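# Seat matching relay in the black rack's empty pocket

## Task

Among the loose relays (small transparent boxes with a colored button on one end), pick the one whose button color is the same as the two relays already in the black rack. Place it in the rack's vacant pocket with the button facing up and press it fully down. The task fails if either relay already in the rack gets raised or leaves the rack.

## Robot and tools

ROBOT. Two arms, left_arm and right_arm, each with a two-finger gripper. Calibrated base poses in the scene frame: left_arm at (+0.024, +0.333, 0) m with quat_wxyz (+1.000, 0, 0, +0.018); right_arm at (-0.002, -0.369, 0) m with quat_wxyz (+1.000, 0, 0, -0.015). Scene frame: origin at table height, halfway between the nominal bases, +z up, +x out over the table, left_arm toward +y. Arm names do not match image left/right. A camera stand sits behind the arms. Loose objects may occasionally get a brief shove.

FRAMES. Hand positions, orientations, velocities, targets and wrist-camera poses are in each arm's own base frame. Fixed cameras and the table use the scene frame. Every offset you command is along the current Hand target's own axes. Fingers point along gripper +z and close along gripper x. end_effector_position is the point between the pads; fingertips extend 17.5 mm past it. A block juts about 10 cm toward gripper -y from the last joint and rotates with the gripper. Reported poses may be off by a few cm, more at long reach.

ROW FORMAT (shared by execute_actions and move). One row = 18 numbers, each in [-1, 1], always for both arms: left dx, dy, dz, rx, ry, rz, gripper position, force_limit, speed, then the same nine for the right arm. dx..rz are an offset (not a pose) from that arm's Hand target at the start of the action or move; 1.0 = 0.6 m for dx/dy/dz and 180 degrees for rx/ry/rz, which form one rotation vector. Repeating an offset in a new call moves the arm further. Sending six zeros re-requests the current Hand target (useful to reclaim it or stop pressing). Gripper position: +1 fully open (50 mm), about -0.65 pads meet, -1 to grip (closes until blocked). force_limit: -1 about 20 N, 0 about 102 N, +1 about 185 N per pad (final grip can be ~15 N more). speed: -1 20 mm/s, 0 85 mm/s, +1 150 mm/s. Both start at +1. To leave a gripper unchanged, resend its last three numbers; 0 is a real command. New force_limit/speed apply only after a position change of at least 0.01.

TOOLS.
- execute_actions(actions, cameras): actions is a list of actions; each action is up to 15 rows, one per 1/30 s step; a short action repeats its last row to 15 steps. Each row counts from the action's start pose, not the previous row. Images only if actions is [] or cameras requests them (["all"], names, or []).
- move(target, speed, blend, blocking, cameras): straight-line path(s) from the Hand target to one row, or a list of up to 15 rows all counted from the same starting Hand targets. speed in m/s, 0.002 to 1, default 0.25 (rotation capped at twice that in rad/s), one value or one per target. blend in m rounds corners (0 = stop at each). Whole list limited to 10 s. No obstacle avoidance. Faster means more lag, stray and harder impacts; a target beyond a firm contact can cause a fault. Gripper numbers of later targets are applied on arrival. blocking=false returns after ~0.5 s while motion continues.
- wait(seconds 0 to 10, cameras): lets time run holding commands.
- stop(cameras): brakes a running move; fingers keep moving.
- zoom_image(camera, region): camera is cam_high, cam_left_wrist or cam_right_wrist; region [x0, y0, x1, y1] pixels, at most 504x504, from the latest images.
- finished_scene(scene): ends the scene (1 to 3); irreversible. After ending scene 1, make no further call in that reply.

Cameras: cam_high, cam_low, cam_left_wrist, cam_right_wrist, each 896x504.

CONTROL DETAILS. Each step the commanded pose is clipped to within 70 mm and 16 degrees of the measured pose; Hand target in results is the clipped command, and the gripper may settle short of it; send the remaining gap as an offset. If the gripper is dragged away, command back past it. Joint speed caps and a tool speed cap apply. Joint ranges (rad): waist ±3.491, shoulder ±3.140, elbow -1.187 to 4.328, forearm roll ±3.316, wrist pitch ±3.140, wrist roll ±3.927.

RESULTS. State per arm: position, quat, Hand target, joint velocities (may say within noise), Tool commands, gripper position_measured (opening ≈ (250 - value) × 0.202 mm) and object_status: 0 moving, 1 blocked while opening, 2 blocked while closing (a grip), 3 reached target or pads met (likely nothing held). Confirm a grip by status 2. Flange force: estimated external force on the gripper in its own axes, noisy, includes held weight. move adds a line: done, off_target, moving, held or fault, plus limits (paced = clipped, held = steps withheld, e.g. by the inter-arm clearance check). Step readings appear only for execute_actions.

AVOID. Torque fault at contact torques of 140 N m (waist, shoulder, elbow) or 35.2 N m (wrist joints), or 150 N net external force: arm stops 10 s; release a grip that pins it. Motor overheating (holding loads, stretched arm, pushing into unreachable poses) brakes an arm 30 to 60 s; watch for MOTOR HOT. Never let the arms hit or grip each other. Avoid drops, releasing moving parts, slams, hard pushes, and anything falling off the table. Press the relay down gently, and keep the gripper clear of the two seated relays so they are not lifted. Time spent thinking lets the scene run on.

Each tool is called as name(argument=value, ...) on one line, values as JSON.

## Session

execute_actions(actions=[], cameras=["all"])

Scene clock: 0.00 s.
left_arm: end_effector_position=(+0.0465, +0.0906, +0.3049) position_measured=3 object_status=3 end_effector_quat_wxyz=(+0.730, -0.397, -0.550, +0.077) | right_arm: end_effector_position=(+0.3459, +0.4285, +0.2843) position_measured=3 object_status=3 end_effector_quat_wxyz=(-0.390, +0.855, +0.337, +0.057)
Joint positions: left_arm=[0.033 0.011 -0.538 -0.948 -2.44 0.072] | right_arm=[0.691 0.022 0.011 -0.758 -1.234 -1.372]
Joint velocities: within noise
Flange force (N): no reading
Hand target: left_arm +0.0465, +0.0906, +0.3049; +0.730, -0.397, -0.550, +0.077 | right_arm +0.3459, +0.4285, +0.2843; -0.390, +0.855, +0.337, +0.057
Tool commands: left_gripper/position=+1.0 left_gripper/force_limit=+1.0 left_gripper/speed=+1.0 right_gripper/position=+1.0 right_gripper/force_limit=+1.0 right_gripper/speed=+1.0

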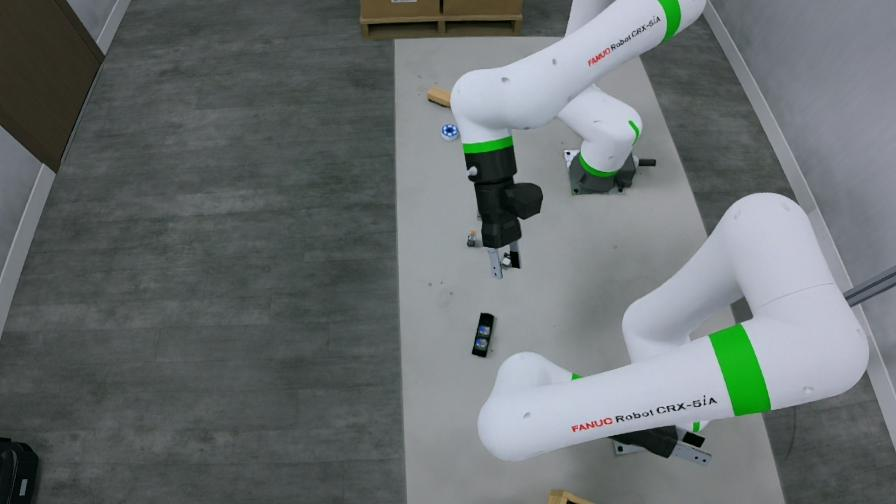

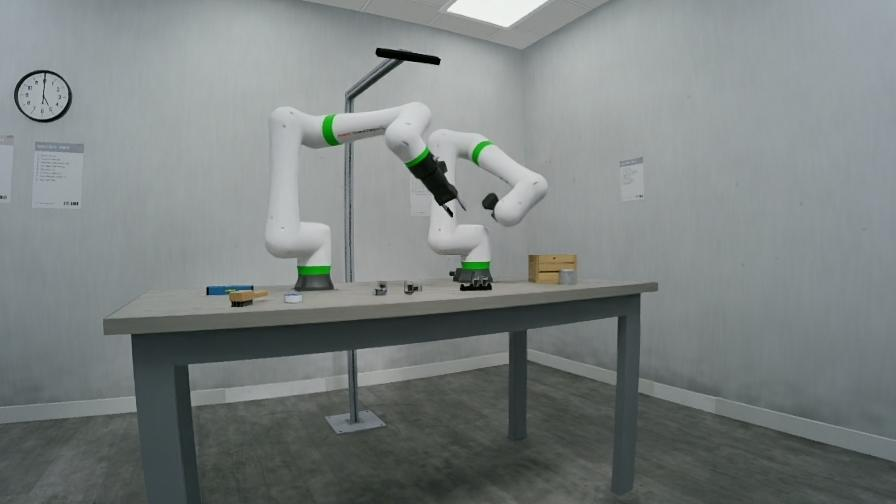

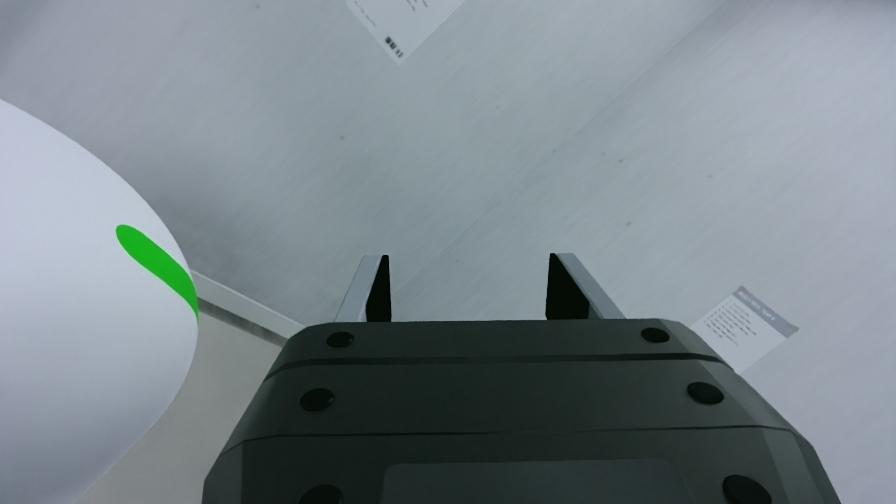

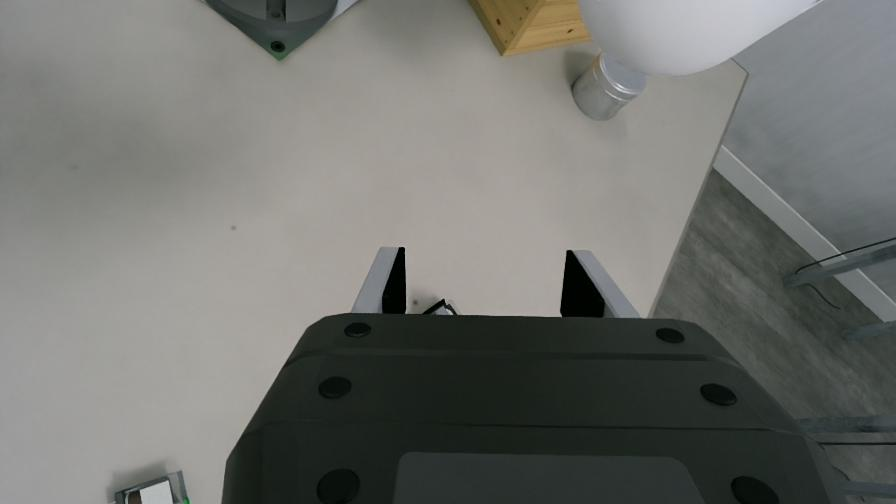

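zoom_image(camera="cam_high", region=[440, 210, 560, 370])

zoom_image(camera="cam_low", region=[180, 260, 580, 320])

zoom_image(camera="cam_right_wrist", region=[0, 250, 504, 504])

Scaled by 3.150 from the camera's 896x504 image, which has a finer 1280x720 frame.

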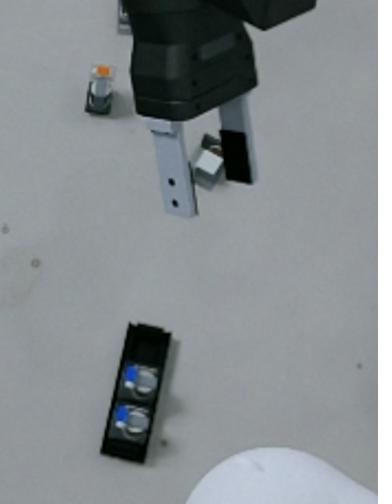

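Scaled by 1.260 from the camera's 896x504 image, which has a finer 1280x720 frame.

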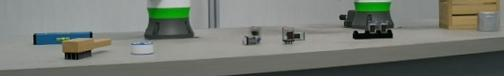

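Scaled by 1.000.

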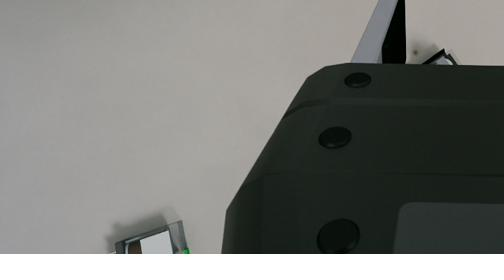

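move(target=[0,0,0,0,0,0,1,1,1, -0.1917,0.1285,-0.5462,-0.2324,-0.1124,0.0420,1,1,1], speed=0.3, cameras=["all"])

Scene clock: 56.87 s.
left_arm: end_effector_position=(+0.0465, +0.0906, +0.3049) position_measured=3 object_status=3 end_effector_quat_wxyz=(+0.730, -0.397, -0.550, +0.077) | right_arm: end_effector_position=(+0.3596, +0.0999, +0.4200) position_measured=3 object_status=3 end_effector_quat_wxyz=(+0.000, +0.954, +0.301, +0.000)
Joint positions: left_arm=[0.033 0.011 -0.538 -0.948 -2.44 0.072] | right_arm=[0.626 -0.136 0.204 0 -1.91 -1.587]
Flange force (N): left_arm=[-0.9 1.6 -4.9] | right_arm=[3.4 -0.4 -0.5]
Hand target: left_arm +0.0465, +0.0906, +0.3049; +0.730, -0.397, -0.550, +0.077 | right_arm +0.3596, +0.0999, +0.4200; +0.000, +0.954, +0.301, +0.000
Off the commanded pose: left_arm 0.000 m, 0 deg | right_arm 0.000 m, 0 deg.
move: done

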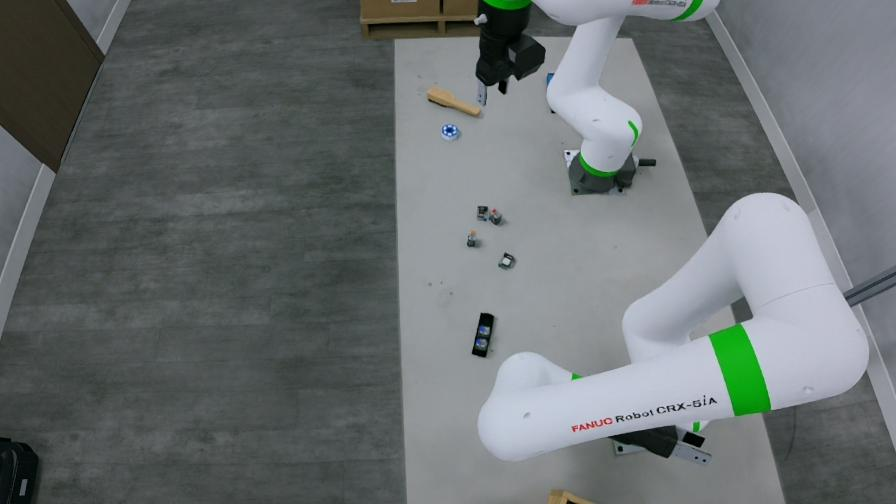

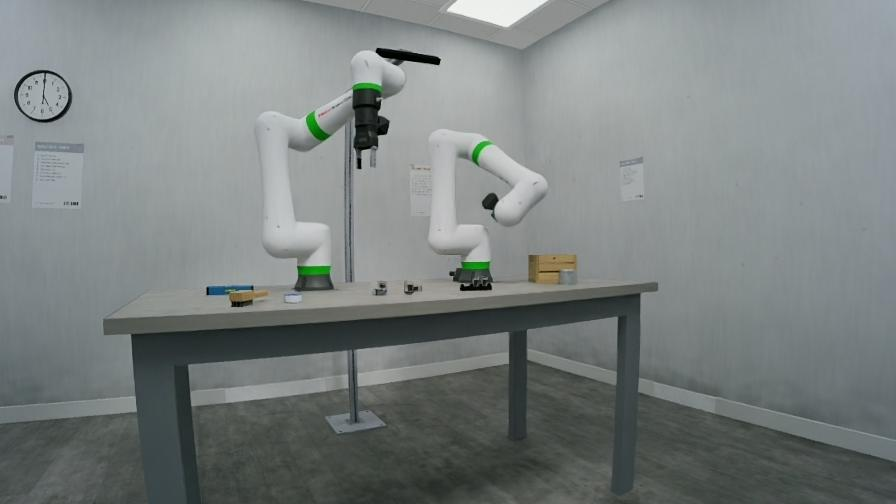

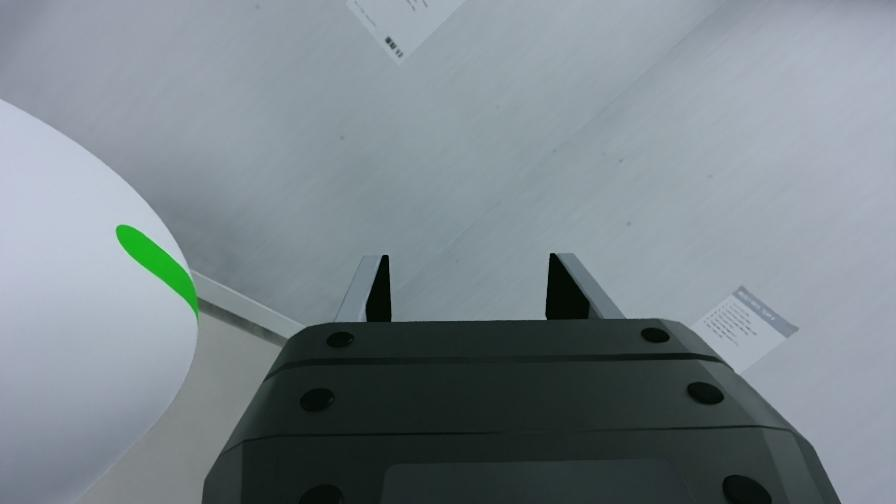

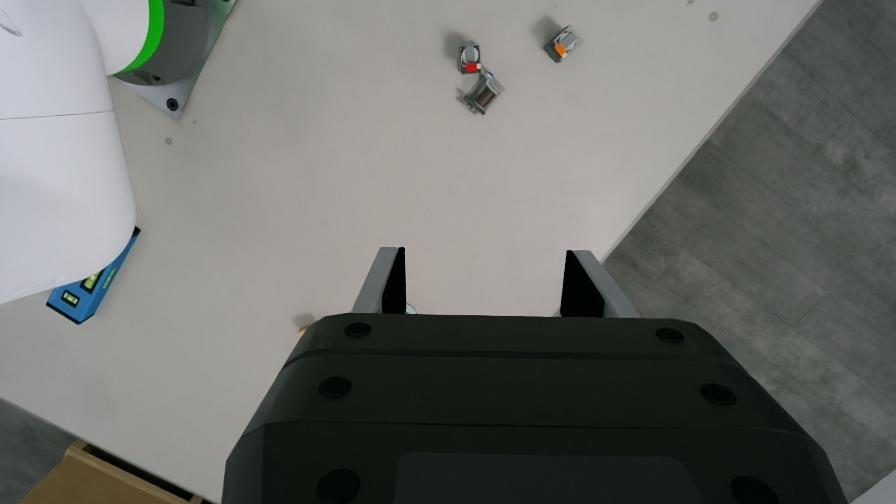

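zoom_image(camera="cam_right_wrist", region=[400, 0, 640, 135])

zoom_image(camera="cam_high", region=[450, 190, 540, 280])

zoom_image(camera="cam_high", region=[450, 300, 520, 370])

Scaled by 2.100 from the camera's 896x504 image, which has a finer 1280x720 frame.

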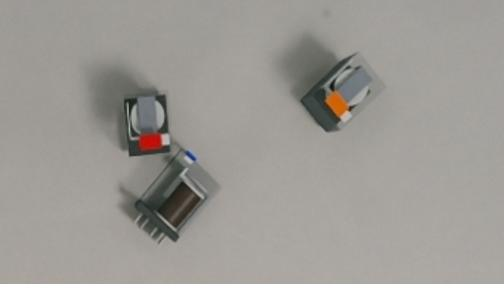

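Scaled by 5.600 from the camera's 896x504 image, which has a finer 1280x720 frame.

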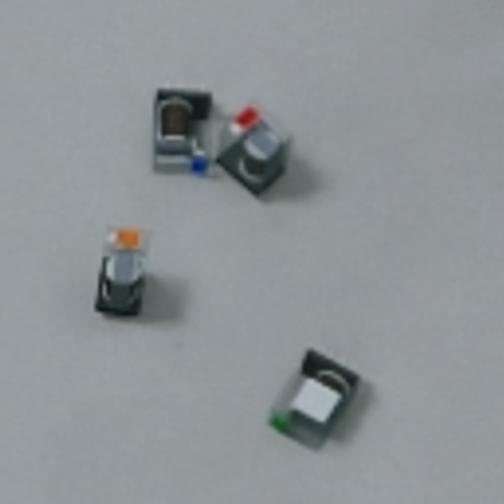

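Scaled by 7.200 from the camera's 896x504 image, which has a finer 1280x720 frame.

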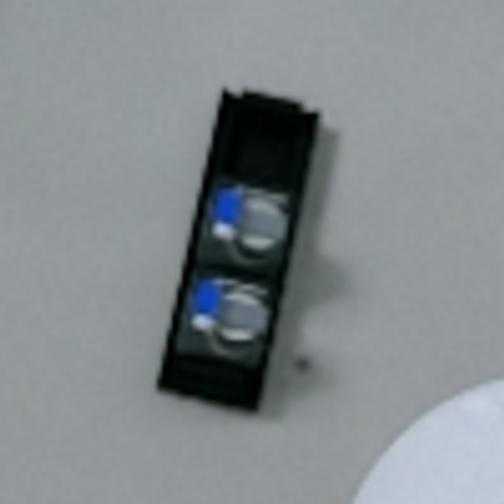

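move(target=[0,0,0,0,0,0,1,1,1, 0,-0.25,0,0,0,0,1,1,1], speed=0.3, cameras=["cam_right_wrist"])

Scene clock: 89.33 s.
left_arm: end_effector_position=(+0.0465, +0.0906, +0.3049) position_measured=3 object_status=3 end_effector_quat_wxyz=(+0.730, -0.397, -0.550, +0.077) | right_arm: end_effector_position=(+0.2736, +0.2228, +0.4201) position_measured=3 object_status=3 end_effector_quat_wxyz=(+0.000, +0.954, +0.301, +0.000)
Joint positions: left_arm=[0.033 0.011 -0.538 -0.948 -2.44 0.072] | right_arm=[1.061 -0.187 0.161 0 -1.918 -2.021]
Flange force (N): left_arm=[-1.0 2.1 -5.9] | right_arm=[3.0 -0.6 -0.2]
Hand target: left_arm +0.0465, +0.0906, +0.3049; +0.730, -0.397, -0.550, +0.077 | right_arm +0.2736, +0.2228, +0.4201; +0.000, +0.954, +0.301, +0.000
Off the commanded pose: left_arm 0.000 m, 0 deg | right_arm 0.000 m, 0 deg.
move: done
Images, in order (width x height): cam_right_wrist 896x504.

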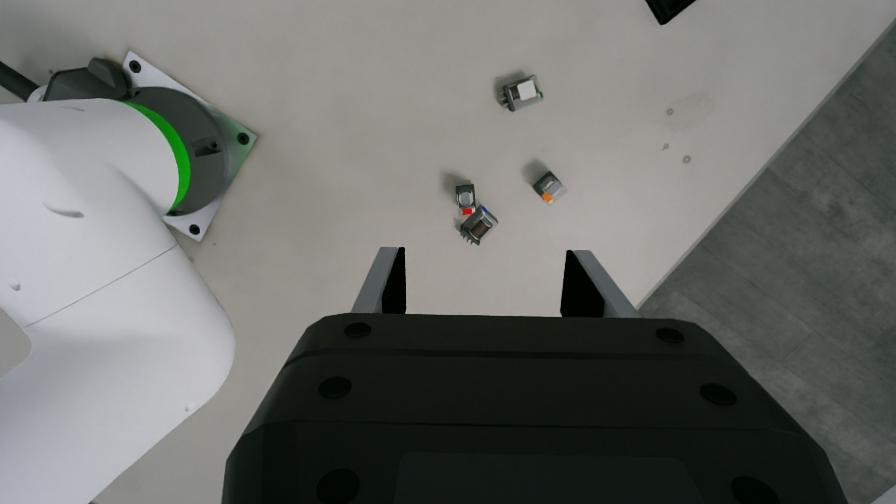

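move(target=[0,0,0,0,0,0,1,1,1, 0,0,0.25,0,0,0,1,1,1], speed=0.3, cameras=["cam_right_wrist"])

Scene clock: 105.00 s.
left_arm: end_effector_position=(+0.0465, +0.0906, +0.3049) position_measured=3 object_status=3 end_effector_quat_wxyz=(+0.730, -0.397, -0.550, +0.077) | right_arm: end_effector_position=(+0.2737, +0.2229, +0.2701) position_measured=3 object_status=3 end_effector_quat_wxyz=(+0.000, +0.954, +0.301, +0.000)
Joint positions: left_arm=[0.033 0.011 -0.538 -0.948 -2.44 0.072] | right_arm=[1.061 -0.252 -0.246 0 -1.576 -2.021]
Flange force (N): left_arm=[-1.2 1.9 -4.9] | right_arm=[2.1 -1.7 1.2]
Hand target: left_arm +0.0465, +0.0906, +0.3049; +0.730, -0.397, -0.550, +0.077 | right_arm +0.2737, +0.2229, +0.2701; +0.000, +0.954, +0.301, +0.000
Off the commanded pose: left_arm 0.000 m, 0 deg | right_arm 0.000 m, 0 deg.
move: done
Images, in order (width x height): cam_right_wrist 896x504.

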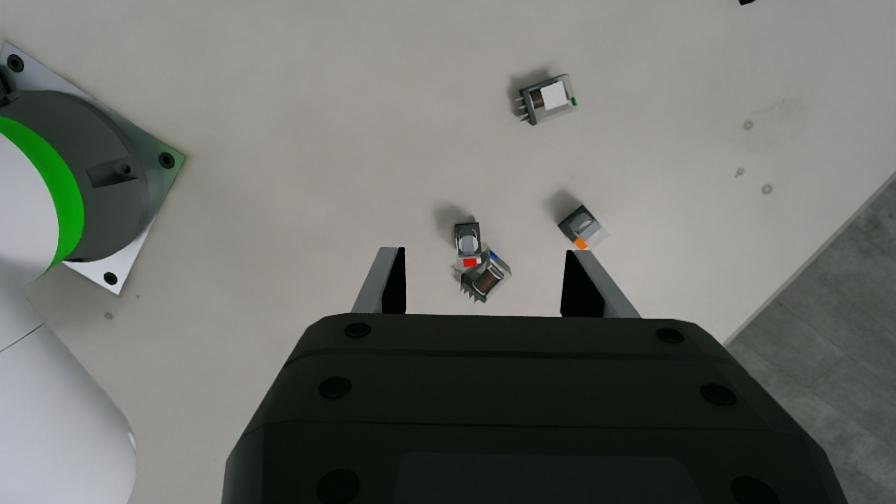

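move(target=[0,0,0,0,0,0,1,1,1, 0.3797,-0.3202,0,0,0,0,1,1,1], speed=0.3, cameras=["cam_right_wrist", "cam_high"])

Scene clock: 170.10 s.
left_arm: end_effector_position=(+0.0465, +0.0906, +0.3049) position_measured=3 object_status=3 end_effector_quat_wxyz=(+0.730, -0.397, -0.550, +0.077) | right_arm: end_effector_position=(+0.3501, +0.5109, +0.2703) position_measured=3 object_status=3 end_effector_quat_wxyz=(+0.000, +0.954, +0.301, +0.000)
Joint positions: left_arm=[0.033 0.011 -0.538 -0.948 -2.44 0.072] | right_arm=[1.182 0.445 0.514 0 -1.639 -2.142]
Flange force (N): left_arm=[-0.4 1.2 -4.7] | right_arm=[7.2 -3.7 0.5]
Hand target: left_arm +0.0465, +0.0906, +0.3049; +0.730, -0.397, -0.550, +0.077 | right_arm +0.3501, +0.5109, +0.2703; +0.000, +0.954, +0.301, +0.000
Off the commanded pose: left_arm 0.000 m, 0 deg | right_arm 0.000 m, 0 deg.
move: done
Images, in order (width x height): cam_high 896x504, cam_right_wrist 896x504.

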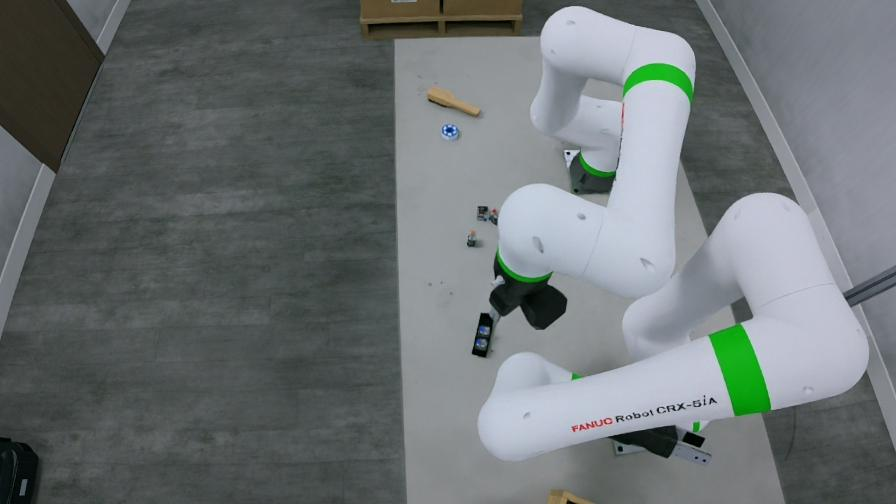

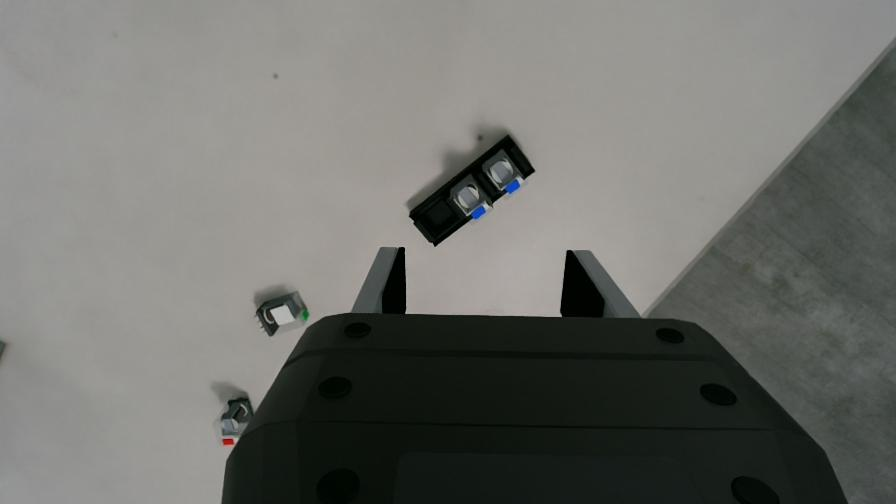

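zoom_image(camera="cam_right_wrist", region=[390, 110, 560, 260])

zoom_image(camera="cam_right_wrist", region=[200, 270, 340, 460])

Scaled by 2.965 from the camera's 896x504 image, which has a finer 1280x720 frame.

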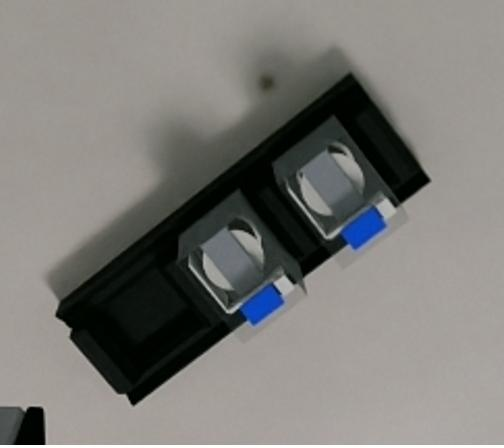

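Scaled by 2.653 from the camera's 896x504 image, which has a finer 1280x720 frame.

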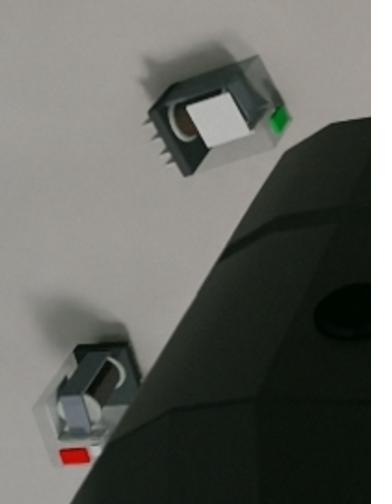

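move(target=[0,0,0,0,0,0,1,1,1, 0,0.0567,0.2,0,0,0.289,1,1,1], speed=0.2, cameras=["cam_right_wrist", "cam_low"])

zoom_image(camera="cam_right_wrist", region=[330, 30, 630, 330])

zoom_image(camera="cam_low", region=[360, 180, 580, 310])

Scene clock: 194.87 s.
left_arm: end_effector_position=(+0.0465, +0.0906, +0.3049) position_measured=3 object_status=3 end_effector_quat_wxyz=(+0.730, -0.397, -0.550, +0.077) | right_arm: end_effector_position=(+0.3697, +0.4831, +0.1502) position_measured=3 object_status=3 end_effector_quat_wxyz=(+0.000, +0.989, -0.148, +0.000)
Joint positions: left_arm=[0.033 0.011 -0.538 -0.948 -2.44 0.072] | right_arm=[1.133 0.438 0.224 0 -1.356 -3.001]
Flange force (N): left_arm=[-0.8 1.3 -5.0] | right_arm=[2.0 -7.2 2.4]
Hand target: left_arm +0.0465, +0.0906, +0.3049; +0.730, -0.397, -0.550, +0.077 | right_arm +0.3697, +0.4831, +0.1503; +0.000, +0.989, -0.148, +0.000
Off the commanded pose: left_arm 0.000 m, 0 deg | right_arm 0.000 m, 0 deg.
move: done
Images, in order (width x height): cam_low 896x504, cam_right_wrist 896x504.

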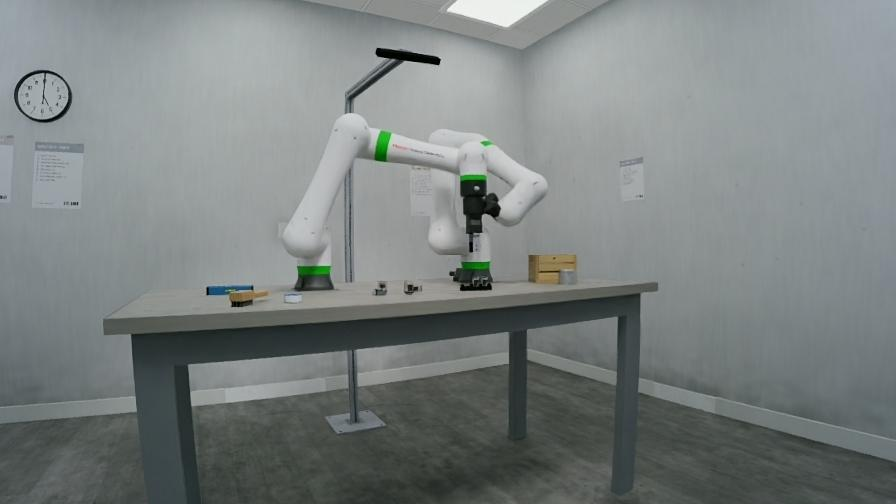

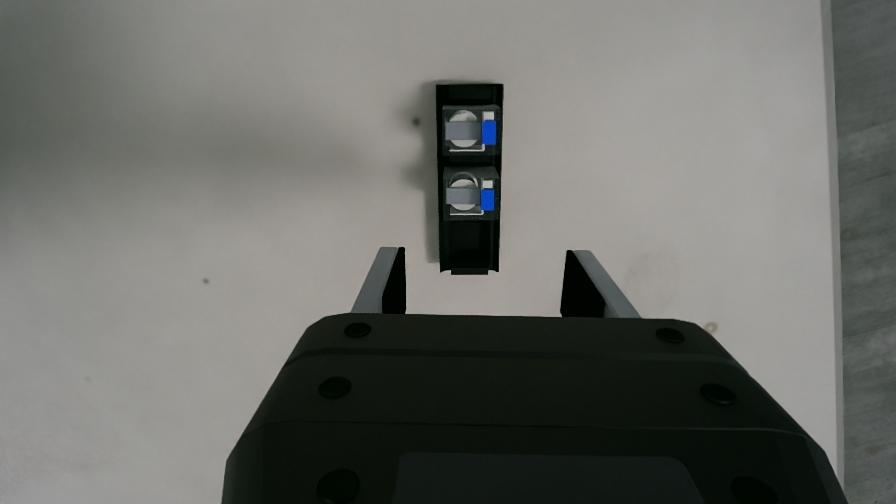

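Scaled by 1.680 from the camera's 896x504 image, which has a finer 1280x720 frame.

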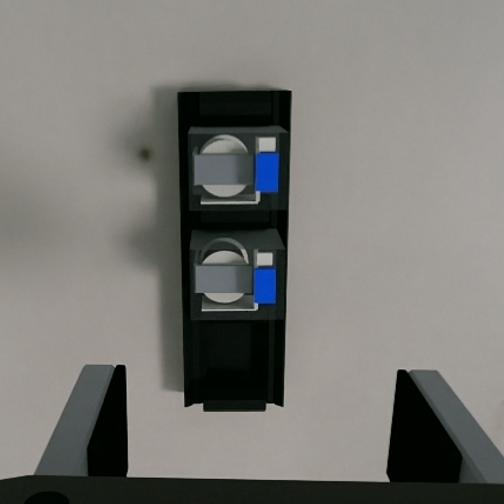

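Scaled by 2.291 from the camera's 896x504 image, which has a finer 1280x720 frame.

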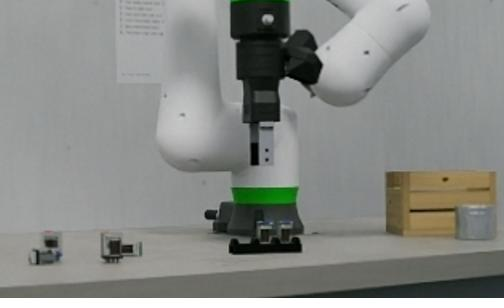

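zoom_image(camera="cam_right_wrist", region=[420, 200, 520, 280])

zoom_image(camera="cam_right_wrist", region=[420, 75, 520, 225])

Scaled by 5.040 from the camera's 896x504 image, which has a finer 1280x720 frame.

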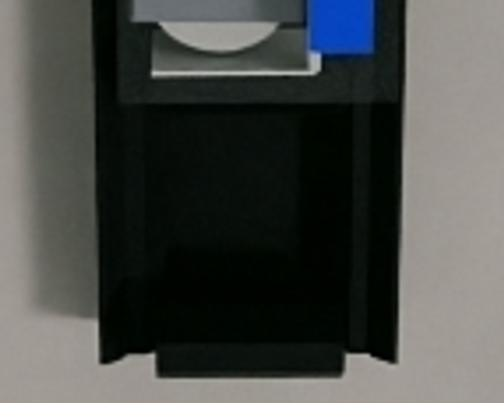

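Scaled by 3.360 from the camera's 896x504 image, which has a finer 1280x720 frame.

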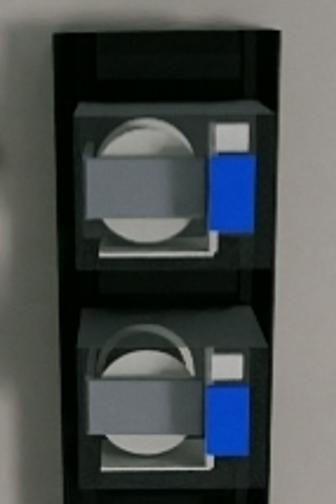

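move(target=[0,0,0,0,0,0,1,1,1, 0.1452,0.5708,0,0,0,-0.05,1,1,1], speed=0.3, cameras=["cam_right_wrist"])

zoom_image(camera="cam_right_wrist", region=[360, 80, 600, 290])

Scene clock: 264.07 s.
left_arm: end_effector_position=(+0.0465, +0.0906, +0.3049) position_measured=3 object_status=3 end_effector_quat_wxyz=(+0.730, -0.397, -0.550, +0.077) | right_arm: end_effector_position=(+0.3527, +0.1302, +0.1500) position_measured=3 object_status=3 end_effector_quat_wxyz=(+0.000, +0.998, -0.070, +0.000)
Joint positions: left_arm=[0.033 0.011 -0.538 -0.948 -2.44 0.072] | right_arm=[0.706 -0.143 -0.441 0 -1.272 -2.417]
Flange force (N): left_arm=[-0.5 2.0 -4.8] | right_arm=[2.1 -2.8 1.9]
Hand target: left_arm +0.0465, +0.0906, +0.3049; +0.730, -0.397, -0.550, +0.077 | right_arm +0.3527, +0.1302, +0.1500; +0.000, +0.998, -0.070, +0.000
Off the commanded pose: left_arm 0.000 m, 0 deg | right_arm 0.000 m, 0 deg.
move: done
Images, in order (width x height): cam_right_wrist 896x504.

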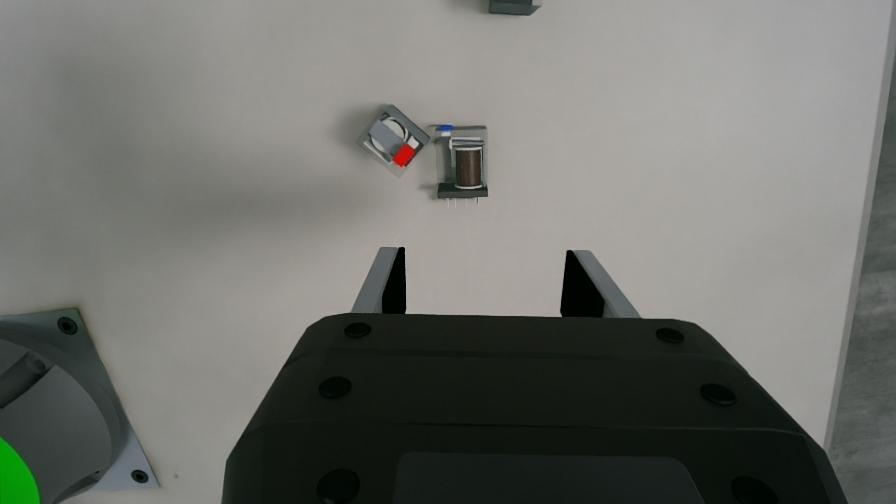

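Scaled by 2.100 from the camera's 896x504 image, which has a finer 1280x720 frame.

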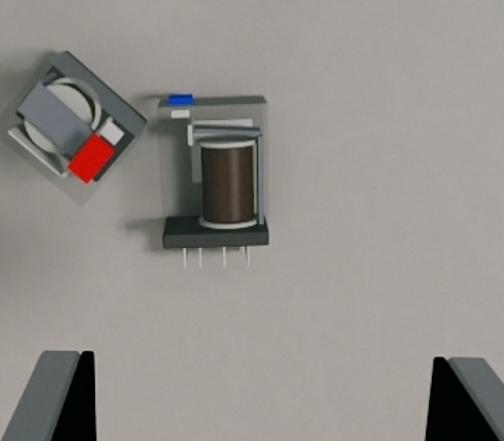

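move(target=[0,0,0,0,0,0,1,1,1, 0.1,0,0.175,0,0,0,0.47,1,0], speed=0.2, cameras=["cam_right_wrist","cam_low"])

zoom_image(camera="cam_low", region=[340, 200, 480, 310])

Scene clock: 306.17 s.
left_arm: end_effector_position=(+0.0465, +0.0906, +0.3049) position_measured=3 object_status=3 end_effector_quat_wxyz=(+0.730, -0.397, -0.550, +0.077) | right_arm: end_effector_position=(+0.4121, +0.1219, +0.0451) position_measured=83 object_status=3 end_effector_quat_wxyz=(+0.000, +0.998, -0.070, +0.000)
Joint positions: left_arm=[0.033 0.011 -0.538 -0.948 -2.44 0.072] | right_arm=[0.594 0.117 -0.455 0 -0.999 -2.305]
Flange force (N): left_arm=[-1.2 1.2 -5.1] | right_arm=[3.6 -3.2 4.0]
Hand target: left_arm +0.0465, +0.0906, +0.3049; +0.730, -0.397, -0.550, +0.077 | right_arm +0.4121, +0.1218, +0.0450; +0.000, +0.998, -0.070, +0.000
Off the commanded pose: left_arm 0.000 m, 0 deg | right_arm 0.000 m, 0 deg.
move: done
Images, in order (width x height): cam_low 896x504, cam_right_wrist 896x504.

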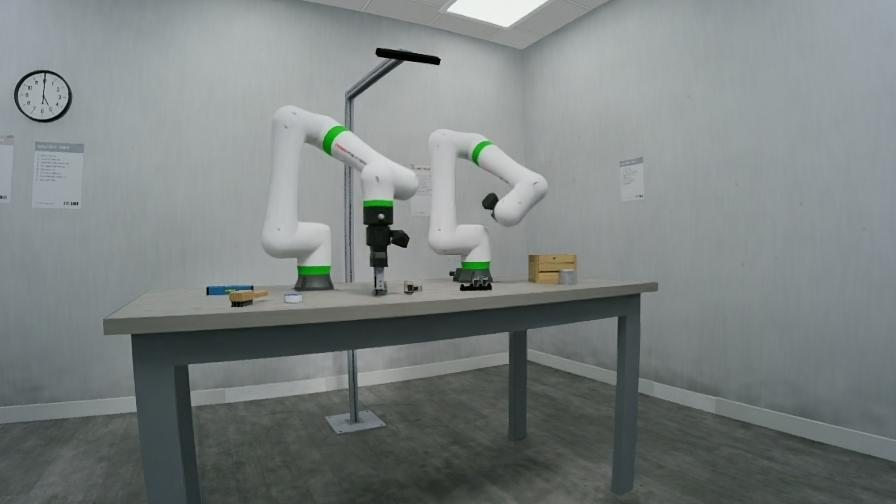

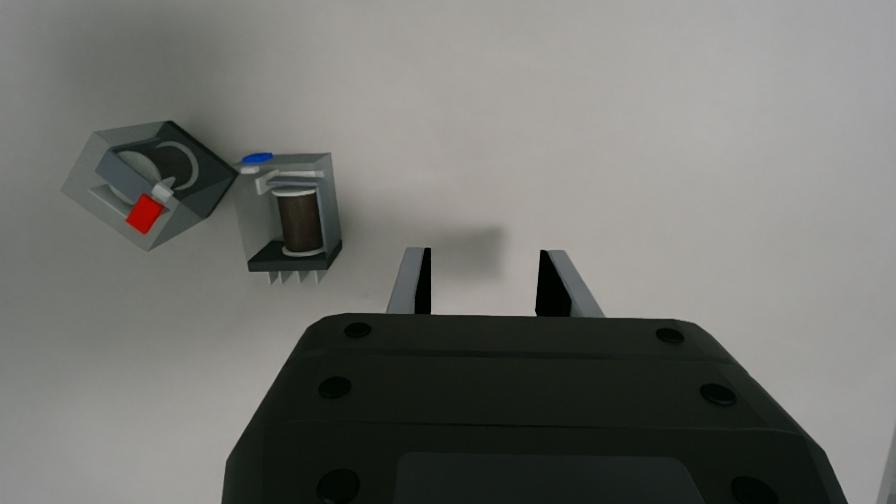

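Scaled by 3.600 from the camera's 896x504 image, which has a finer 1280x720 frame.

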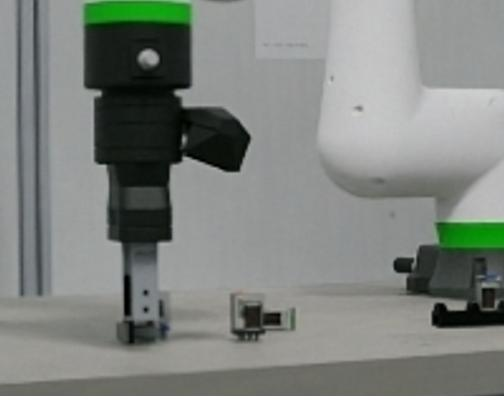

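move(target=[0,0,0,0,0,0,1,1,1, 0,0,0.03,0,0,0,0.47,1,0], speed=0.05, cameras=["cam_right_wrist","cam_low"])

zoom_image(camera="cam_low", region=[340, 200, 480, 310])

Scene clock: 319.40 s.
left_arm: end_effector_position=(+0.0465, +0.0906, +0.3049) position_measured=3 object_status=3 end_effector_quat_wxyz=(+0.730, -0.397, -0.550, +0.077) | right_arm: end_effector_position=(+0.4121, +0.1219, +0.0271) position_measured=83 object_status=3 end_effector_quat_wxyz=(+0.000, +0.998, -0.070, +0.000)
Joint positions: left_arm=[0.033 0.011 -0.538 -0.948 -2.44 0.072] | right_arm=[0.594 0.144 -0.473 0 -0.952 -2.305]
Flange force (N): left_arm=[-0.5 1.9 -5.4] | right_arm=[3.4 -2.6 4.2]
Hand target: left_arm +0.0465, +0.0906, +0.3049; +0.730, -0.397, -0.550, +0.077 | right_arm +0.4121, +0.1219, +0.0270; +0.000, +0.998, -0.070, +0.000
Off the commanded pose: left_arm 0.000 m, 0 deg | right_arm 0.000 m, 0 deg.
move: done
Images, in order (width x height): cam_low 896x504, cam_right_wrist 896x504.

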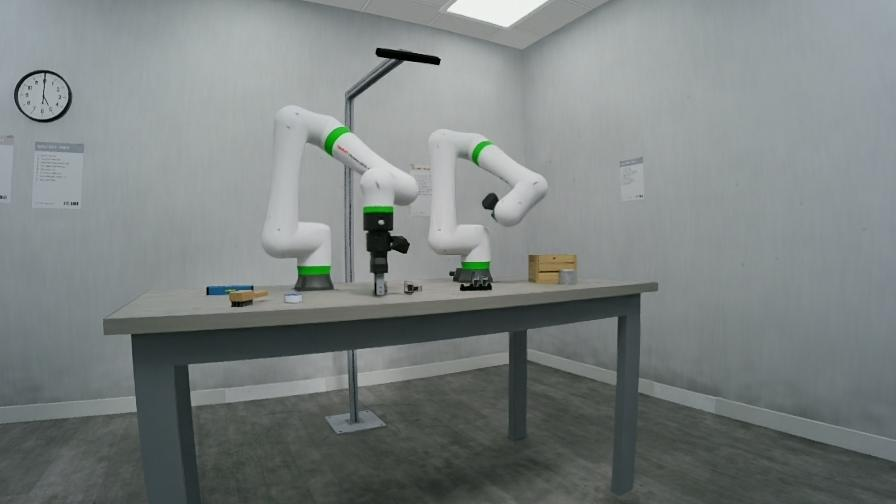

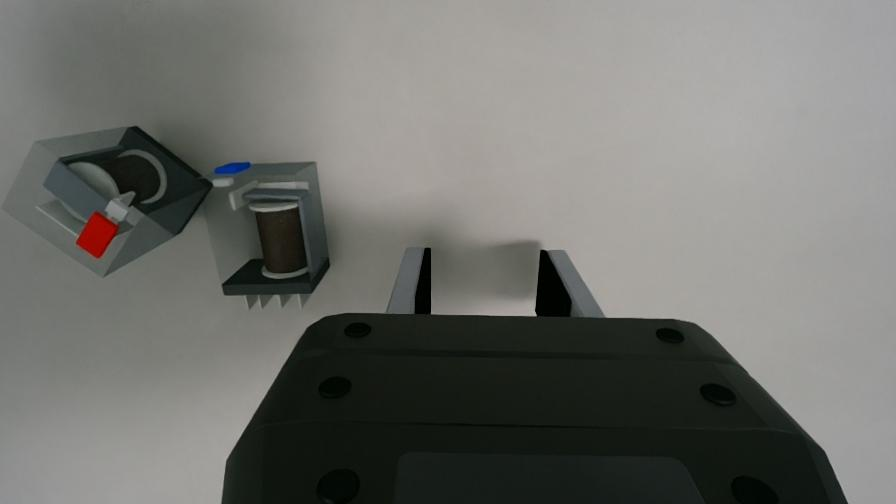

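Scaled by 3.600 from the camera's 896x504 image, which has a finer 1280x720 frame.

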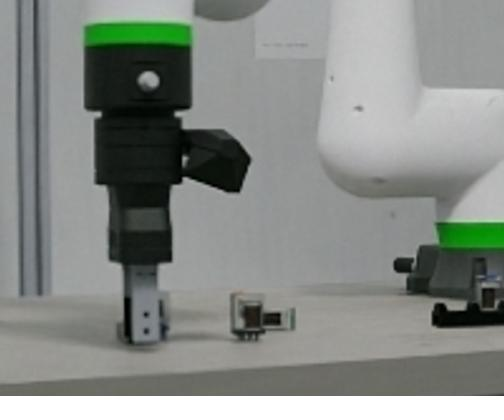

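move(target=[0,0,0,0,0,0,1,1,1, 0,0,0.010,0,0,0,0.47,1,0], speed=0.03)

move(target=[0,0,0,0,0,0,1,1,1, 0,0,0.0025,0,0,0,0.47,1,0], speed=0.01)

move(target=[0,0,0,0,0,0,1,1,1, 0,0,0.0025,0,0,0,0.47,1,0], speed=0.01)

Scene clock: 327.00 s.
left_arm: end_effector_position=(+0.0465, +0.0906, +0.3049) position_measured=3 object_status=3 end_effector_quat_wxyz=(+0.730, -0.397, -0.550, +0.077) | right_arm: end_effector_position=(+0.4121, +0.1219, +0.0211) position_measured=83 object_status=3 end_effector_quat_wxyz=(+0.000, +0.998, -0.070, +0.000)
Joint positions: left_arm=[0.033 0.011 -0.538 -0.948 -2.44 0.072] | right_arm=[0.595 0.154 -0.479 0 -0.937 -2.305]
Flange force (N): left_arm=[-1.0 1.9 -5.0] | right_arm=[3.5 -3.3 4.2]
Hand target: left_arm +0.0465, +0.0906, +0.3049; +0.730, -0.397, -0.550, +0.077 | right_arm +0.4121, +0.1219, +0.0210; +0.000, +0.998, -0.070, +0.000
Off the commanded pose: left_arm 0.000 m, 0 deg | right_arm 0.000 m, 0 deg.
move: done

Scene clock: 327.70 s.
left_arm: end_effector_position=(+0.0465, +0.0906, +0.3049) position_measured=3 object_status=3 end_effector_quat_wxyz=(+0.730, -0.397, -0.550, +0.077) | right_arm: end_effector_position=(+0.4121, +0.1219, +0.0195) position_measured=83 object_status=3 end_effector_quat_wxyz=(+0.000, +0.998, -0.070, +0.000)
Joint positions: left_arm=[0.033 0.011 -0.538 -0.948 -2.44 0.072] | right_arm=[0.595 0.157 -0.481 0 -0.933 -2.305]
Flange force (N): left_arm=[-1.1 2.0 -5.5] | right_arm=[4.0 -2.9 4.5]
Hand target: left_arm +0.0465, +0.0906, +0.3049; +0.730, -0.397, -0.550, +0.077 | right_arm +0.4121, +0.1219, +0.0195; +0.000, +0.998, -0.070, +0.000
Off the commanded pose: left_arm 0.000 m, 0 deg | right_arm 0.000 m, 0 deg.
move: done

Scene clock: 328.40 s.
left_arm: end_effector_position=(+0.0465, +0.0906, +0.3049) position_measured=3 object_status=3 end_effector_quat_wxyz=(+0.730, -0.397, -0.550, +0.077) | right_arm: end_effector_position=(+0.4121, +0.1219, +0.0180) position_measured=83 object_status=3 end_effector_quat_wxyz=(+0.000, +0.998, -0.070, +0.000)
Joint positions: left_arm=[0.033 0.011 -0.538 -0.948 -2.44 0.072] | right_arm=[0.595 0.159 -0.482 0 -0.929 -2.305]
Flange force (N): left_arm=[-0.3 1.6 -5.1] | right_arm=[3.7 -2.8 4.4]
Hand target: left_arm +0.0465, +0.0906, +0.3049; +0.730, -0.397, -0.550, +0.077 | right_arm +0.4121, +0.1219, +0.0180; +0.000, +0.998, -0.070, +0.000
Off the commanded pose: left_arm 0.000 m, 0 deg | right_arm 0.000 m, 0 deg.
move: done

move(target=[0,0,0,0,0,0,1,1,1, 0,0,0.00167,0,0,0,0.47,1,0], speed=0.01)

move(target=[0,0,0,0,0,0,1,1,1, 0,0,0.00167,0,0,0,0.47,1,0], speed=0.01)

Scene clock: 334.23 s.
left_arm: end_effector_position=(+0.0465, +0.0906, +0.3049) position_measured=3 object_status=3 end_effector_quat_wxyz=(+0.730, -0.397, -0.550, +0.077) | right_arm: end_effector_position=(+0.4122, +0.1219, +0.0172) position_measured=83 object_status=3 end_effector_quat_wxyz=(+0.000, +0.998, -0.070, +0.000)
Joint positions: left_arm=[0.033 0.011 -0.538 -0.948 -2.44 0.072] | right_arm=[0.595 0.161 -0.483 0 -0.926 -2.305]
Flange force (N): left_arm=[-1.1 1.7 -4.8] | right_arm=[-10.7 1.5 -67.9]
Hand target: left_arm +0.0465, +0.0906, +0.3049; +0.730, -0.397, -0.550, +0.077 | right_arm +0.4121, +0.1219, +0.0170; +0.000, +0.998, -0.070, +0.000
Off the commanded pose: left_arm 0.000 m, 0 deg | right_arm 0.000 m, 0 deg.
move: done

Scene clock: 334.90 s.
left_arm: end_effector_position=(+0.0465, +0.0906, +0.3049) position_measured=3 object_status=3 end_effector_quat_wxyz=(+0.730, -0.397, -0.550, +0.077) | right_arm: end_effector_position=(+0.4131, +0.1220, +0.0178) position_measured=83 object_status=3 end_effector_quat_wxyz=(+0.000, +0.998, -0.070, +0.001)
Joint positions: left_arm=[0.033 0.011 -0.538 -0.948 -2.44 0.072] | right_arm=[0.595 0.16 -0.482 0.001 -0.926 -2.305]
Flange force (N): left_arm=[-0.9 1.7 -5.4] | right_arm=[3.7 -3.4 4.8]
Flange force when the fault began (N): right_arm=[-23.5 8.0 -146.1]
Hand target: left_arm +0.0465, +0.0906, +0.3049; +0.730, -0.397, -0.550, +0.077 | right_arm +0.4131, +0.1220, +0.0178; +0.000, +0.998, -0.070, +0.001 (not the last commanded pose)
Tool commands: left_gripper/position=+1.0 left_gripper/force_limit=+1.0 left_gripper/speed=+1.0 right_gripper/position=+0.466667 right_gripper/force_limit=+1.0 right_gripper/speed=+0.003922
Off the commanded pose: left_arm 0.000 m, 0 deg | right_arm 0.002 m, 0 deg.
FORCE FAULT: contact force on the right arm reached its limit, and that arm stopped. The contact can be on any part of that arm, not only on its tool. That arm's remaining commands of this call were not run. That arm is still stopped at the end of this call. That arm stays stopped for about 10 more seconds. Until then a move that you send moves the other arm only, and its call returns only when the move has ended. Once the stop has ended, the next robot result says so. If the stop ends while you think or write, that arm runs what you send next, counted from a new Hand target: where the arm stands when the stop ends. While its stop runs, that arm takes no new command, but its gripper still runs the gripper command that each later call begins with. Until it ends, the stop uses up actions while you think or wait. An arm that is not stopped still takes commands.
move: fault (right_arm)

wait(seconds=10)

Scene clock: 350.40 s.
left_arm: end_effector_position=(+0.0465, +0.0906, +0.3049) position_measured=3 object_status=3 end_effector_quat_wxyz=(+0.730, -0.397, -0.550, +0.077) | right_arm: end_effector_position=(+0.4131, +0.1220, +0.0178) position_measured=83 object_status=3 end_effector_quat_wxyz=(+0.000, +0.998, -0.070, +0.001)
Joint positions: left_arm=[0.033 0.011 -0.538 -0.948 -2.44 0.072] | right_arm=[0.595 0.16 -0.482 0.001 -0.926 -2.305]
Flange force (N): left_arm=[-1.0 1.7 -5.1] | right_arm=[3.5 -3.0 4.3]
Hand target: left_arm +0.0465, +0.0906, +0.3049; +0.730, -0.397, -0.550, +0.077 | right_arm +0.4131, +0.1220, +0.0178; +0.000, +0.998, -0.070, +0.001 (not the last commanded pose)
Tool commands: left_gripper/position=+1.0 left_gripper/force_limit=+1.0 left_gripper/speed=+1.0 right_gripper/position=+0.466667 right_gripper/force_limit=+1.0 right_gripper/speed=+0.003922
Off the commanded pose: left_arm 0.000 m, 0 deg | right_arm 0.002 m, 0 deg.
FORCE FAULT, CONTINUED: the right arm's stop, for the force fault that an earlier result reported, is over. The rest of the stop counts as 19 of the actions that you can send in this scene. That arm's target is now where it stood when the stop ended, not its last command. That arm accepts commands again.
wait: 10.00 s; at rest from the start

move(target=[[0,0,0,0,0,0,1,1,1, -0.005,0,-0.07,0,0,0,0.47,1,0],[0,0,0,0,0,0,1,1,1, -0.11,-0.01,-0.09,0,0,0,0.47,1,0]], speed=0.15, blend=[0.01,0], cameras=["cam_right_wrist"])

zoom_image(camera="cam_right_wrist", region=[340, 60, 640, 330])

Scene clock: 386.87 s.
left_arm: end_effector_position=(+0.0465, +0.0906, +0.3049) position_measured=3 object_status=3 end_effector_quat_wxyz=(+0.730, -0.397, -0.550, +0.077) | right_arm: end_effector_position=(+0.3484, +0.1371, +0.0716) position_measured=83 object_status=3 end_effector_quat_wxyz=(+0.000, +0.998, -0.070, +0.001)
Joint positions: left_arm=[0.033 0.011 -0.538 -0.948 -2.44 0.072] | right_arm=[0.731 -0.064 -0.569 0.001 -1.063 -2.441]
Flange force (N): left_arm=[-1.3 2.0 -5.4] | right_arm=[3.1 -2.6 3.1]
Hand target: left_arm +0.0465, +0.0906, +0.3049; +0.730, -0.397, -0.550, +0.077 | right_arm +0.3484, +0.1371, +0.0716; +0.000, +0.998, -0.070, +0.001
Off the commanded pose: left_arm 0.000 m, 0 deg | right_arm 0.000 m, 0 deg.
move: done
Images, in order (width x height): cam_right_wrist 896x504.

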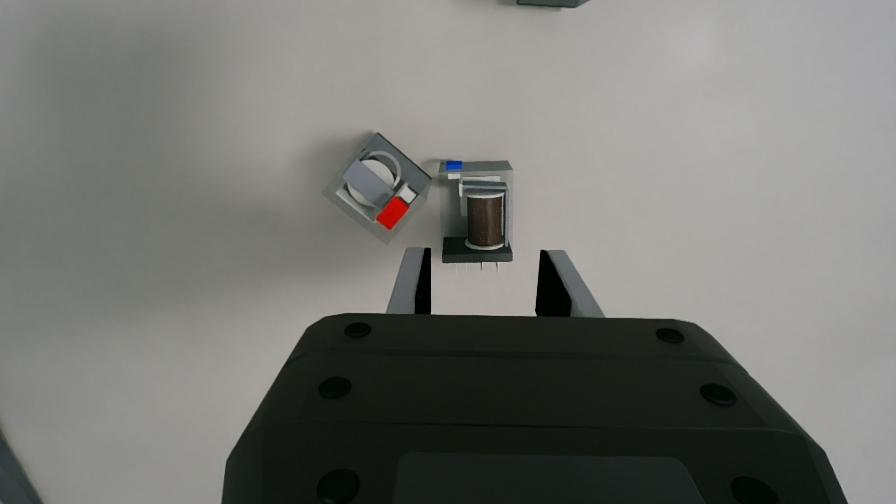

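Scaled by 1.680 from the camera's 896x504 image, which has a finer 1280x720 frame.

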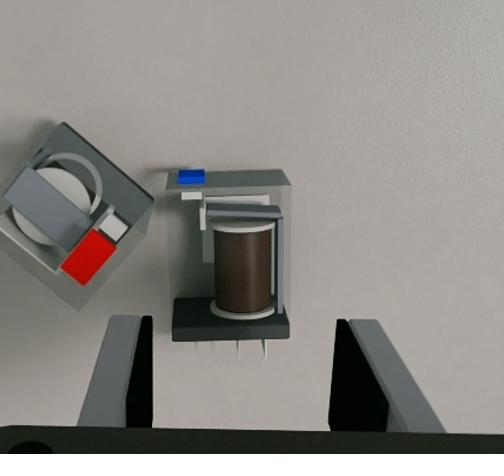

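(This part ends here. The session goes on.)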